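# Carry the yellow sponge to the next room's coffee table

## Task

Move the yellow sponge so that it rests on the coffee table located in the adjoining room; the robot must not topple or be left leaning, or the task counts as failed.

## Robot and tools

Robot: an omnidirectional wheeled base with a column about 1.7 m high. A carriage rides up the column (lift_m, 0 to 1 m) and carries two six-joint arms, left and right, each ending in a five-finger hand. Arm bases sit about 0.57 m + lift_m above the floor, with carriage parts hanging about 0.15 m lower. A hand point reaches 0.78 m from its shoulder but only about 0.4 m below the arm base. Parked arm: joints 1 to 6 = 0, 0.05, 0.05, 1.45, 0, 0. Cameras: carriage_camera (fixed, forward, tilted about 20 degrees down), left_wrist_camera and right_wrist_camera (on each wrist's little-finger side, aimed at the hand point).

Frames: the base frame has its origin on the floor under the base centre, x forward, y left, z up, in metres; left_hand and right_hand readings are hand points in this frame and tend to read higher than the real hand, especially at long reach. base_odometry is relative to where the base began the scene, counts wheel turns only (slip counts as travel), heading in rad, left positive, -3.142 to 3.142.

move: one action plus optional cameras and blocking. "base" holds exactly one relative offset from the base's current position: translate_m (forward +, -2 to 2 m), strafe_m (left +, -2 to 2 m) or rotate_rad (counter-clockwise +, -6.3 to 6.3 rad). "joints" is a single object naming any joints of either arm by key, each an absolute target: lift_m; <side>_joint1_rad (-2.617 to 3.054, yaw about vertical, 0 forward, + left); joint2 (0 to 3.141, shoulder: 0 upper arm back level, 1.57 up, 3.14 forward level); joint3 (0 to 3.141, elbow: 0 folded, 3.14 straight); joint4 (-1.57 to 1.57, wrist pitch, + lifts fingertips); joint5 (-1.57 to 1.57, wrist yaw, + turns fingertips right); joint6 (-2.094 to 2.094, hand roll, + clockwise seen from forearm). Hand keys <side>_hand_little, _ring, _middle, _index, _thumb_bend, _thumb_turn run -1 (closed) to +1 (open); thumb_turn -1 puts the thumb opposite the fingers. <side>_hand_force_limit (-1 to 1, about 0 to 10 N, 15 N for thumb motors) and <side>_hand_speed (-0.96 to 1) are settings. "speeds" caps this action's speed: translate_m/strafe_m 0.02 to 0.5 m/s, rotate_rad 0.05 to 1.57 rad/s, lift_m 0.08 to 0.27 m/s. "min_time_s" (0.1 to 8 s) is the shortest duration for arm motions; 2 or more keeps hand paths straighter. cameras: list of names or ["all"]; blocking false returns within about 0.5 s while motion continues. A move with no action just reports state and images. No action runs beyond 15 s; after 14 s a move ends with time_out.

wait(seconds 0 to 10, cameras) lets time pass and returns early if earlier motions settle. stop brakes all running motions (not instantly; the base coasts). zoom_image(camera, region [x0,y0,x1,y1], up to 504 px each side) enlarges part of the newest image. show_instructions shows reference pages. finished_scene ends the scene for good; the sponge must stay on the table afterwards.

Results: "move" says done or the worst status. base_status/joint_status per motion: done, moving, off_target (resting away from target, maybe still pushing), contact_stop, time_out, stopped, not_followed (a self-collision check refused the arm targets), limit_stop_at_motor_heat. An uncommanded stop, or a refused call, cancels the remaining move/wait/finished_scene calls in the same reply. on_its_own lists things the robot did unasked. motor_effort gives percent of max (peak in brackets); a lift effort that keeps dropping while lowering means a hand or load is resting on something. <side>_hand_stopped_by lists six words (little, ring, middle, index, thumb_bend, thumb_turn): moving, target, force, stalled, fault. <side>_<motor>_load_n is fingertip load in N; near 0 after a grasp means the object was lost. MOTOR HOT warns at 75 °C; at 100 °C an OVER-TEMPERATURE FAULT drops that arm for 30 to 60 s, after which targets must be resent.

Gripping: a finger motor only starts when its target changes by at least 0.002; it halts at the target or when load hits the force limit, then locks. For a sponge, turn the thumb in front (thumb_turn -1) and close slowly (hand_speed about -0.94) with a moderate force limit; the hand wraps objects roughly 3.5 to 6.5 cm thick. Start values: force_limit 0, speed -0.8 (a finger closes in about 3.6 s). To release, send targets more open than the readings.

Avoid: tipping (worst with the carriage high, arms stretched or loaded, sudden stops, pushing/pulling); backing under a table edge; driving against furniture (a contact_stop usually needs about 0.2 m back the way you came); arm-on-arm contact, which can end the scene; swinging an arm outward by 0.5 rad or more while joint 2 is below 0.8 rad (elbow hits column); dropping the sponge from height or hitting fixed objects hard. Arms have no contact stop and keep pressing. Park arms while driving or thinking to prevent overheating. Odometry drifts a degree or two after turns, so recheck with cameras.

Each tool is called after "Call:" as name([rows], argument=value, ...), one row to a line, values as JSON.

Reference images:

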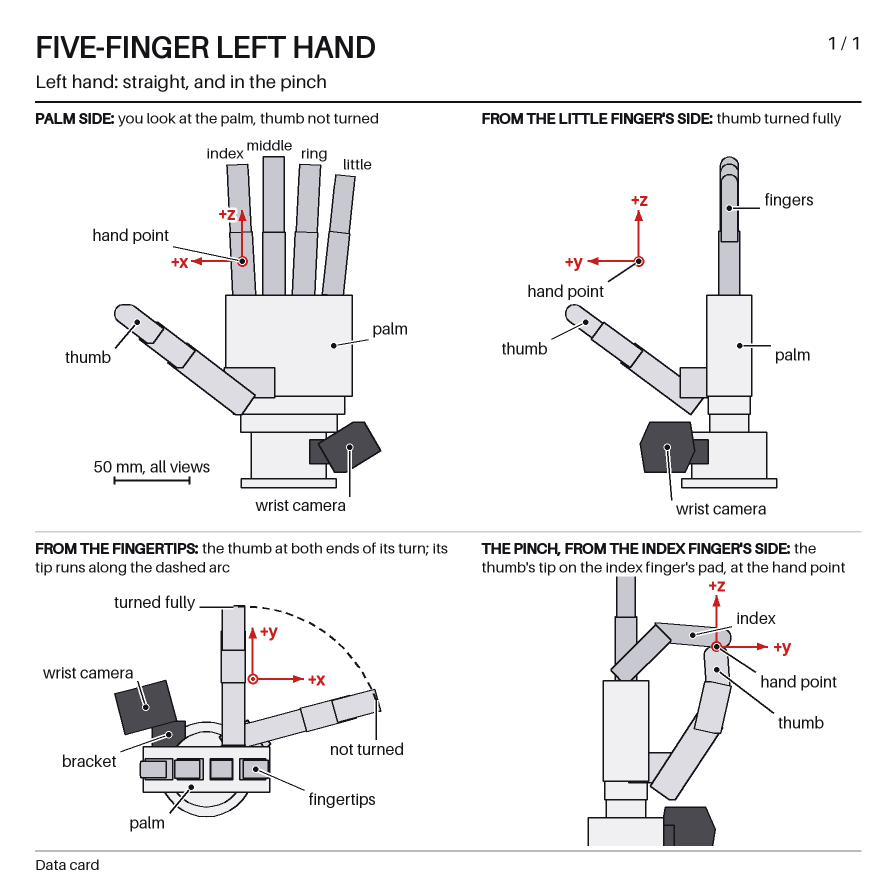

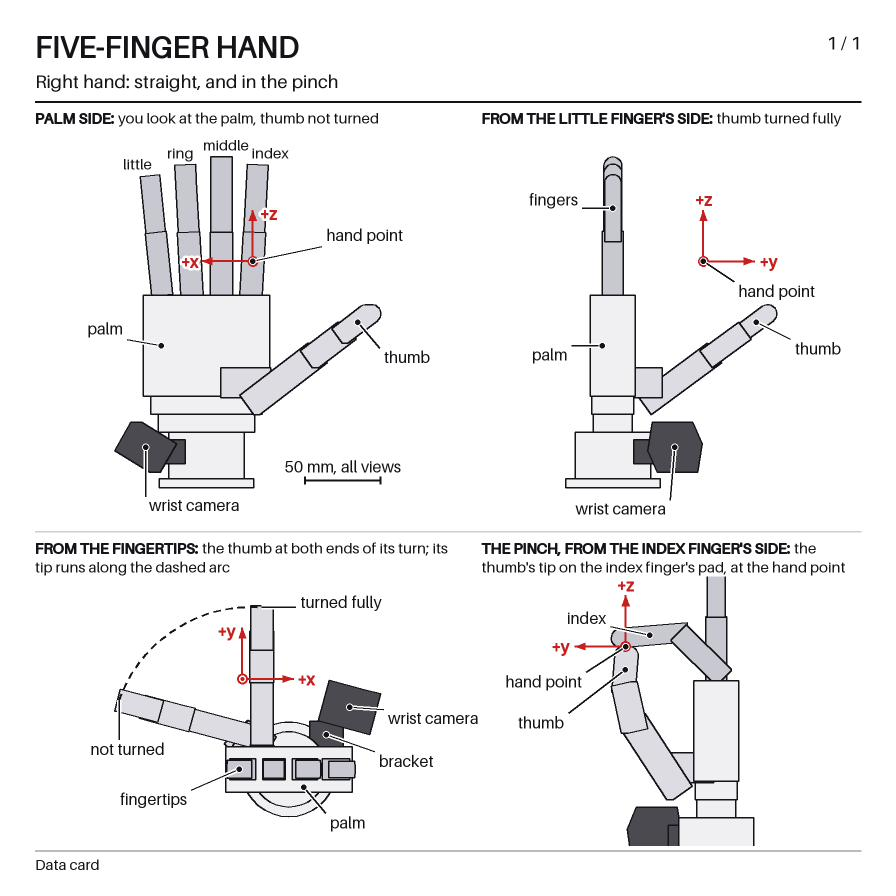

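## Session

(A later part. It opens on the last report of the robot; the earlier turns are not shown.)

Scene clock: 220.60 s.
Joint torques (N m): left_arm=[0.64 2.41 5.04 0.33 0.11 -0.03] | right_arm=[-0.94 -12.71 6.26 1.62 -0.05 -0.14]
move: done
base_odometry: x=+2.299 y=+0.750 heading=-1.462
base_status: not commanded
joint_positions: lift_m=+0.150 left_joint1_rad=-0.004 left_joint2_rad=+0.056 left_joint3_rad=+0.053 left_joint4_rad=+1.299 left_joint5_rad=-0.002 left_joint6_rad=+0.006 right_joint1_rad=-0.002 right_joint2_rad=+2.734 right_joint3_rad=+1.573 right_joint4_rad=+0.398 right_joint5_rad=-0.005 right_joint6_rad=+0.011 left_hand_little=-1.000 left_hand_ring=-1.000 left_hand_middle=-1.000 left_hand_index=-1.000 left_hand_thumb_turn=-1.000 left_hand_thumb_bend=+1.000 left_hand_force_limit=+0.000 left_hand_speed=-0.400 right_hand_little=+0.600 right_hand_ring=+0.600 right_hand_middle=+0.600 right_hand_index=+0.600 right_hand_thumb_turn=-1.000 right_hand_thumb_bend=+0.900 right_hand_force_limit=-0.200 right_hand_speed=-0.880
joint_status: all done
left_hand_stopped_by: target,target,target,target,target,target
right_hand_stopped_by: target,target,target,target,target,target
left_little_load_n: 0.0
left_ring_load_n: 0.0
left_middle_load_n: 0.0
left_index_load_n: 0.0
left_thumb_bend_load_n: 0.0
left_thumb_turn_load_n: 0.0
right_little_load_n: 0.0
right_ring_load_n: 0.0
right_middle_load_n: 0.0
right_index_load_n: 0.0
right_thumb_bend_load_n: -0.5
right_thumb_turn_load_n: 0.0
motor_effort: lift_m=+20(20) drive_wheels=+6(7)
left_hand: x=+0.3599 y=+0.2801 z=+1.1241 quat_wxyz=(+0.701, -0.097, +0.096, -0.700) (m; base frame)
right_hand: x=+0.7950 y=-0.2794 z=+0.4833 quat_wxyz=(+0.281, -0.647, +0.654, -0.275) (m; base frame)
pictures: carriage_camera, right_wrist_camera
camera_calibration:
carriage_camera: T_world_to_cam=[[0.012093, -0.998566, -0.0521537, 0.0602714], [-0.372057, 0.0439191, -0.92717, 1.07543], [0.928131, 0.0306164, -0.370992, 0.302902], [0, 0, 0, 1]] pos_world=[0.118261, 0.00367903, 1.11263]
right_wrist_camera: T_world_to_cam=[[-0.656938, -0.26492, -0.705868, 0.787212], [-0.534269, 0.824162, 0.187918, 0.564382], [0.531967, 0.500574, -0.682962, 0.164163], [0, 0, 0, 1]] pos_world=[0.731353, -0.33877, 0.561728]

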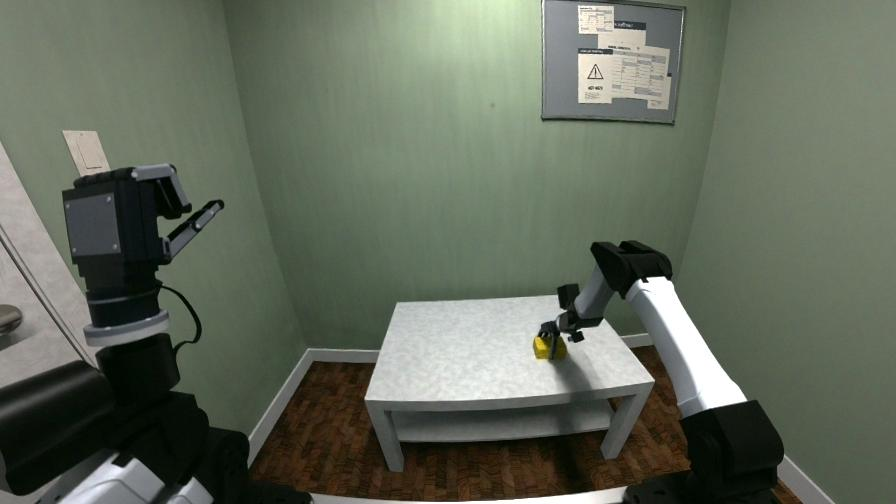

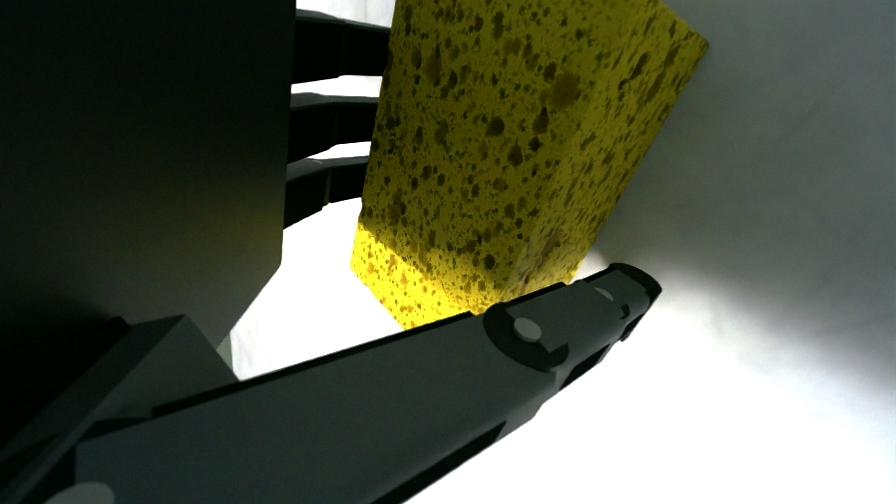

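Released. Open fully, then raise.

Call:
move(joints={"right_hand_little": 1, "right_hand_ring": 1, "right_hand_middle": 1, "right_hand_index": 1, "right_hand_thumb_bend": 1})

Call:
move(joints={"lift_m": 0.22}, speeds={"lift_m": 0.08}, cameras=["right_wrist_camera"])

Scene clock: 222.47 s.
Joint torques (N m): left_arm=[0.66 2.4 5.04 0.32 0.11 -0.02] | right_arm=[-0.92 -12.71 6.28 1.62 -0.04 -0.14]
move: done
base_odometry: x=+2.299 y=+0.750 heading=-1.462
base_status: not commanded
joint_positions: lift_m=+0.150 left_joint1_rad=-0.004 left_joint2_rad=+0.056 left_joint3_rad=+0.053 left_joint4_rad=+1.299 left_joint5_rad=-0.002 left_joint6_rad=+0.006 right_joint1_rad=-0.002 right_joint2_rad=+2.734 right_joint3_rad=+1.573 right_joint4_rad=+0.398 right_joint5_rad=-0.005 right_joint6_rad=+0.011 left_hand_little=-1.000 left_hand_ring=-1.000 left_hand_middle=-1.000 left_hand_index=-1.000 left_hand_thumb_turn=-1.000 left_hand_thumb_bend=+1.000 left_hand_force_limit=+0.000 left_hand_speed=-0.400 right_hand_little=+1.000 right_hand_ring=+1.000 right_hand_middle=+1.000 right_hand_index=+1.000 right_hand_thumb_turn=-1.000 right_hand_thumb_bend=+1.000 right_hand_force_limit=-0.200 right_hand_speed=-0.880
joint_status: all done
left_hand_stopped_by: target,target,target,target,target,target
right_hand_stopped_by: target,target,target,target,target,target
left_little_load_n: 0.0
left_ring_load_n: 0.0
left_middle_load_n: 0.0
left_index_load_n: 0.0
left_thumb_bend_load_n: 0.0
left_thumb_turn_load_n: 0.0
right_little_load_n: 0.0
right_ring_load_n: 0.0
right_middle_load_n: 0.0
right_index_load_n: -0.5
right_thumb_bend_load_n: 0.0
right_thumb_turn_load_n: 0.0
motor_effort: lift_m=+20(20) drive_wheels=+7(7)
left_hand: x=+0.3599 y=+0.2801 z=+1.1241 quat_wxyz=(+0.701, -0.097, +0.096, -0.700) (m; base frame)
right_hand: x=+0.7950 y=-0.2794 z=+0.4833 quat_wxyz=(+0.281, -0.647, +0.654, -0.275) (m; base frame)
pictures: none

Scene clock: 223.73 s.
Joint torques (N m): left_arm=[0.61 2.35 5.05 0.32 0.11 -0.03] | right_arm=[-0.84 -12.98 6.23 1.63 -0.02 -0.14]
move: done
base_odometry: x=+2.299 y=+0.750 heading=-1.462
base_status: not commanded
joint_positions: lift_m=+0.220 left_joint1_rad=-0.004 left_joint2_rad=+0.056 left_joint3_rad=+0.053 left_joint4_rad=+1.299 left_joint5_rad=-0.002 left_joint6_rad=+0.006 right_joint1_rad=-0.002 right_joint2_rad=+2.735 right_joint3_rad=+1.573 right_joint4_rad=+0.397 right_joint5_rad=-0.005 right_joint6_rad=+0.011 left_hand_little=-1.000 left_hand_ring=-1.000 left_hand_middle=-1.000 left_hand_index=-1.000 left_hand_thumb_turn=-1.000 left_hand_thumb_bend=+1.000 left_hand_force_limit=+0.000 left_hand_speed=-0.400 right_hand_little=+1.000 right_hand_ring=+1.000 right_hand_middle=+1.000 right_hand_index=+1.000 right_hand_thumb_turn=-1.000 right_hand_thumb_bend=+1.000 right_hand_force_limit=-0.200 right_hand_speed=-0.880
joint_status: all done
left_hand_stopped_by: target,target,target,target,target,target
right_hand_stopped_by: target,target,target,target,target,target
left_little_load_n: 0.0
left_ring_load_n: 0.0
left_middle_load_n: 0.0
left_index_load_n: 0.0
left_thumb_bend_load_n: 0.0
left_thumb_turn_load_n: 0.0
right_little_load_n: 0.0
right_ring_load_n: -0.5
right_middle_load_n: 0.0
right_index_load_n: 0.0
right_thumb_bend_load_n: 0.0
right_thumb_turn_load_n: 0.0
motor_effort: lift_m=+26(33) drive_wheels=+6(7)
left_hand: x=+0.3599 y=+0.2801 z=+1.1934 quat_wxyz=(+0.701, -0.097, +0.096, -0.700) (m; base frame)
right_hand: x=+0.7945 y=-0.2794 z=+0.5520 quat_wxyz=(+0.280, -0.647, +0.654, -0.274) (m; base frame)
pictures: right_wrist_camera
camera_calibration:
right_wrist_camera: T_world_to_cam=[[-0.657959, -0.26496, -0.704901, 0.835629], [-0.534021, 0.82415, 0.188675, 0.550647], [0.530953, 0.500573, -0.683751, 0.212483], [0, 0, 0, 1]] pos_world=[0.731049, -0.33877, 0.630428]

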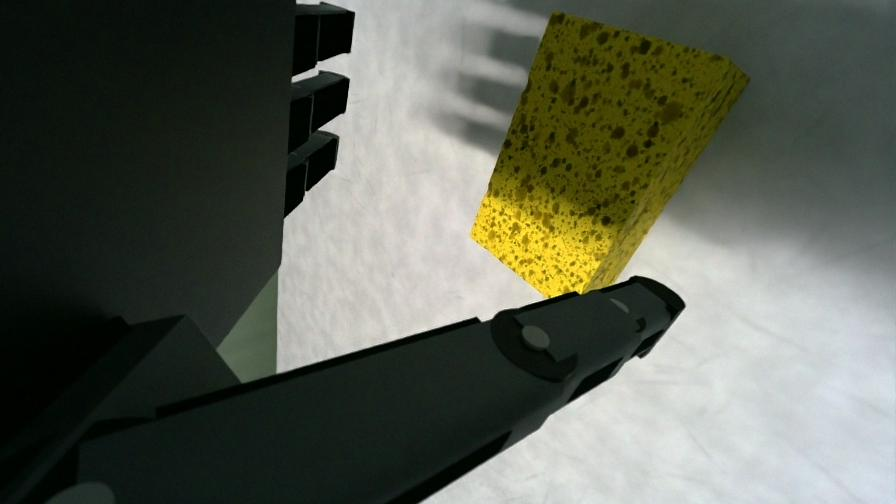

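Call:
move(joints={"lift_m": 0.4})

Call:
move(base={"translate_m": -0.25}, speeds={"translate_m": 0.2}, joints={"right_joint1_rad": 0, "right_joint2_rad": 0.05, "right_joint3_rad": 0.05, "right_joint4_rad": 1.4}, min_time_s=3, cameras=["carriage_camera"])

Scene clock: 229.63 s.
Joint torques (N m): left_arm=[0.62 2.4 5.05 0.35 0.11 -0.02] | right_arm=[-0.88 -12.96 6.11 1.63 -0.04 -0.14]
move: done
base_odometry: x=+2.299 y=+0.750 heading=-1.462
base_status: not commanded
joint_positions: lift_m=+0.400 left_joint1_rad=-0.004 left_joint2_rad=+0.056 left_joint3_rad=+0.053 left_joint4_rad=+1.299 left_joint5_rad=-0.002 left_joint6_rad=+0.006 right_joint1_rad=-0.002 right_joint2_rad=+2.737 right_joint3_rad=+1.573 right_joint4_rad=+0.398 right_joint5_rad=-0.005 right_joint6_rad=+0.011 left_hand_little=-1.000 left_hand_ring=-1.000 left_hand_middle=-1.000 left_hand_index=-1.000 left_hand_thumb_turn=-1.000 left_hand_thumb_bend=+1.000 left_hand_force_limit=+0.000 left_hand_speed=-0.400 right_hand_little=+1.000 right_hand_ring=+1.000 right_hand_middle=+1.000 right_hand_index=+1.000 right_hand_thumb_turn=-1.000 right_hand_thumb_bend=+1.000 right_hand_force_limit=-0.200 right_hand_speed=-0.880
joint_status: all done
left_hand_stopped_by: target,target,target,target,target,target
right_hand_stopped_by: target,target,target,target,target,target
left_little_load_n: 0.0
left_ring_load_n: 0.0
left_middle_load_n: 0.0
left_index_load_n: 0.0
left_thumb_bend_load_n: 0.0
left_thumb_turn_load_n: 0.0
right_little_load_n: 0.0
right_ring_load_n: 0.0
right_middle_load_n: 0.0
right_index_load_n: 0.0
right_thumb_bend_load_n: -0.5
right_thumb_turn_load_n: 0.0
motor_effort: lift_m=+27(34) drive_wheels=+7(7)
left_hand: x=+0.3599 y=+0.2801 z=+1.3734 quat_wxyz=(+0.701, -0.097, +0.096, -0.700) (m; base frame)
right_hand: x=+0.7943 y=-0.2794 z=+0.7311 quat_wxyz=(+0.280, -0.647, +0.654, -0.274) (m; base frame)
pictures: none

Scene clock: 232.93 s.
Joint torques (N m): left_arm=[0.62 2.41 4.9 0.32 0.11 -0.03] | right_arm=[0.09 2.54 4.55 0.23 -0.05 -0.13]
move: done
base_odometry: x=+2.272 y=+0.999 heading=-1.463
base_status: done
joint_positions: lift_m=+0.400 left_joint1_rad=-0.004 left_joint2_rad=+0.056 left_joint3_rad=+0.053 left_joint4_rad=+1.299 left_joint5_rad=-0.002 left_joint6_rad=+0.006 right_joint1_rad=-0.002 right_joint2_rad=+0.059 right_joint3_rad=+0.059 right_joint4_rad=+1.385 right_joint5_rad=-0.005 right_joint6_rad=+0.011 left_hand_little=-1.000 left_hand_ring=-1.000 left_hand_middle=-1.000 left_hand_index=-1.000 left_hand_thumb_turn=-1.000 left_hand_thumb_bend=+1.000 left_hand_force_limit=+0.000 left_hand_speed=-0.400 right_hand_little=+1.000 right_hand_ring=+1.000 right_hand_middle=+1.000 right_hand_index=+1.000 right_hand_thumb_turn=-1.000 right_hand_thumb_bend=+1.000 right_hand_force_limit=-0.200 right_hand_speed=-0.880
joint_status: all done
left_hand_stopped_by: target,target,target,target,target,target
right_hand_stopped_by: target,target,target,target,target,target
left_little_load_n: 0.0
left_ring_load_n: 0.0
left_middle_load_n: 0.0
left_index_load_n: 0.0
left_thumb_bend_load_n: 0.0
left_thumb_turn_load_n: 0.0
right_little_load_n: 0.0
right_ring_load_n: 0.0
right_middle_load_n: 0.0
right_index_load_n: 0.0
right_thumb_bend_load_n: 0.0
right_thumb_turn_load_n: 0.0
motor_effort: lift_m=+27(27) drive_wheels=-6(14)
left_hand: x=+0.3599 y=+0.2801 z=+1.3734 quat_wxyz=(+0.701, -0.097, +0.096, -0.700) (m; base frame)
right_hand: x=+0.3374 y=-0.2785 z=+1.3853 quat_wxyz=(+0.707, -0.067, +0.064, -0.701) (m; base frame)
pictures: carriage_camera
camera_calibration:
carriage_camera: T_world_to_cam=[[0.012093, -0.998566, -0.0521537, 0.0732733], [-0.372057, 0.0439191, -0.92717, 1.30658], [0.928131, 0.0306164, -0.370992, 0.39539], [0, 0, 0, 1]] pos_world=[0.118261, 0.00367903, 1.36193]

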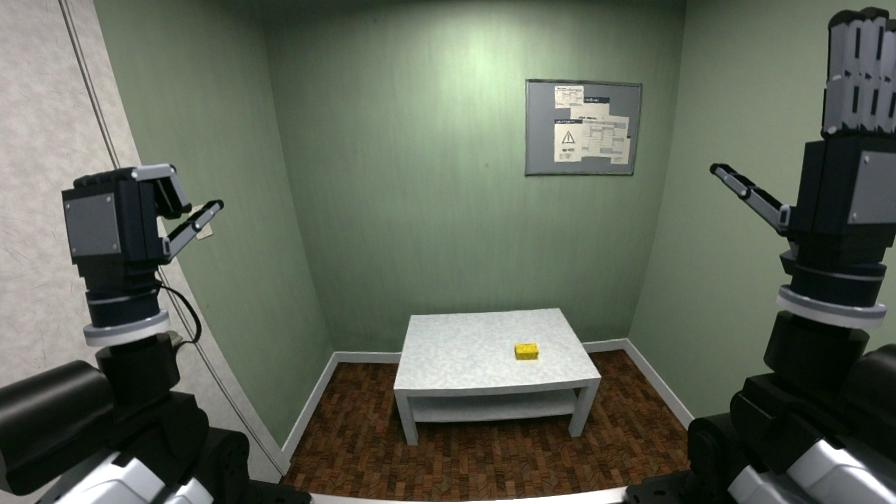

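Call:
finished_scene()

The scene is finished: the task was done.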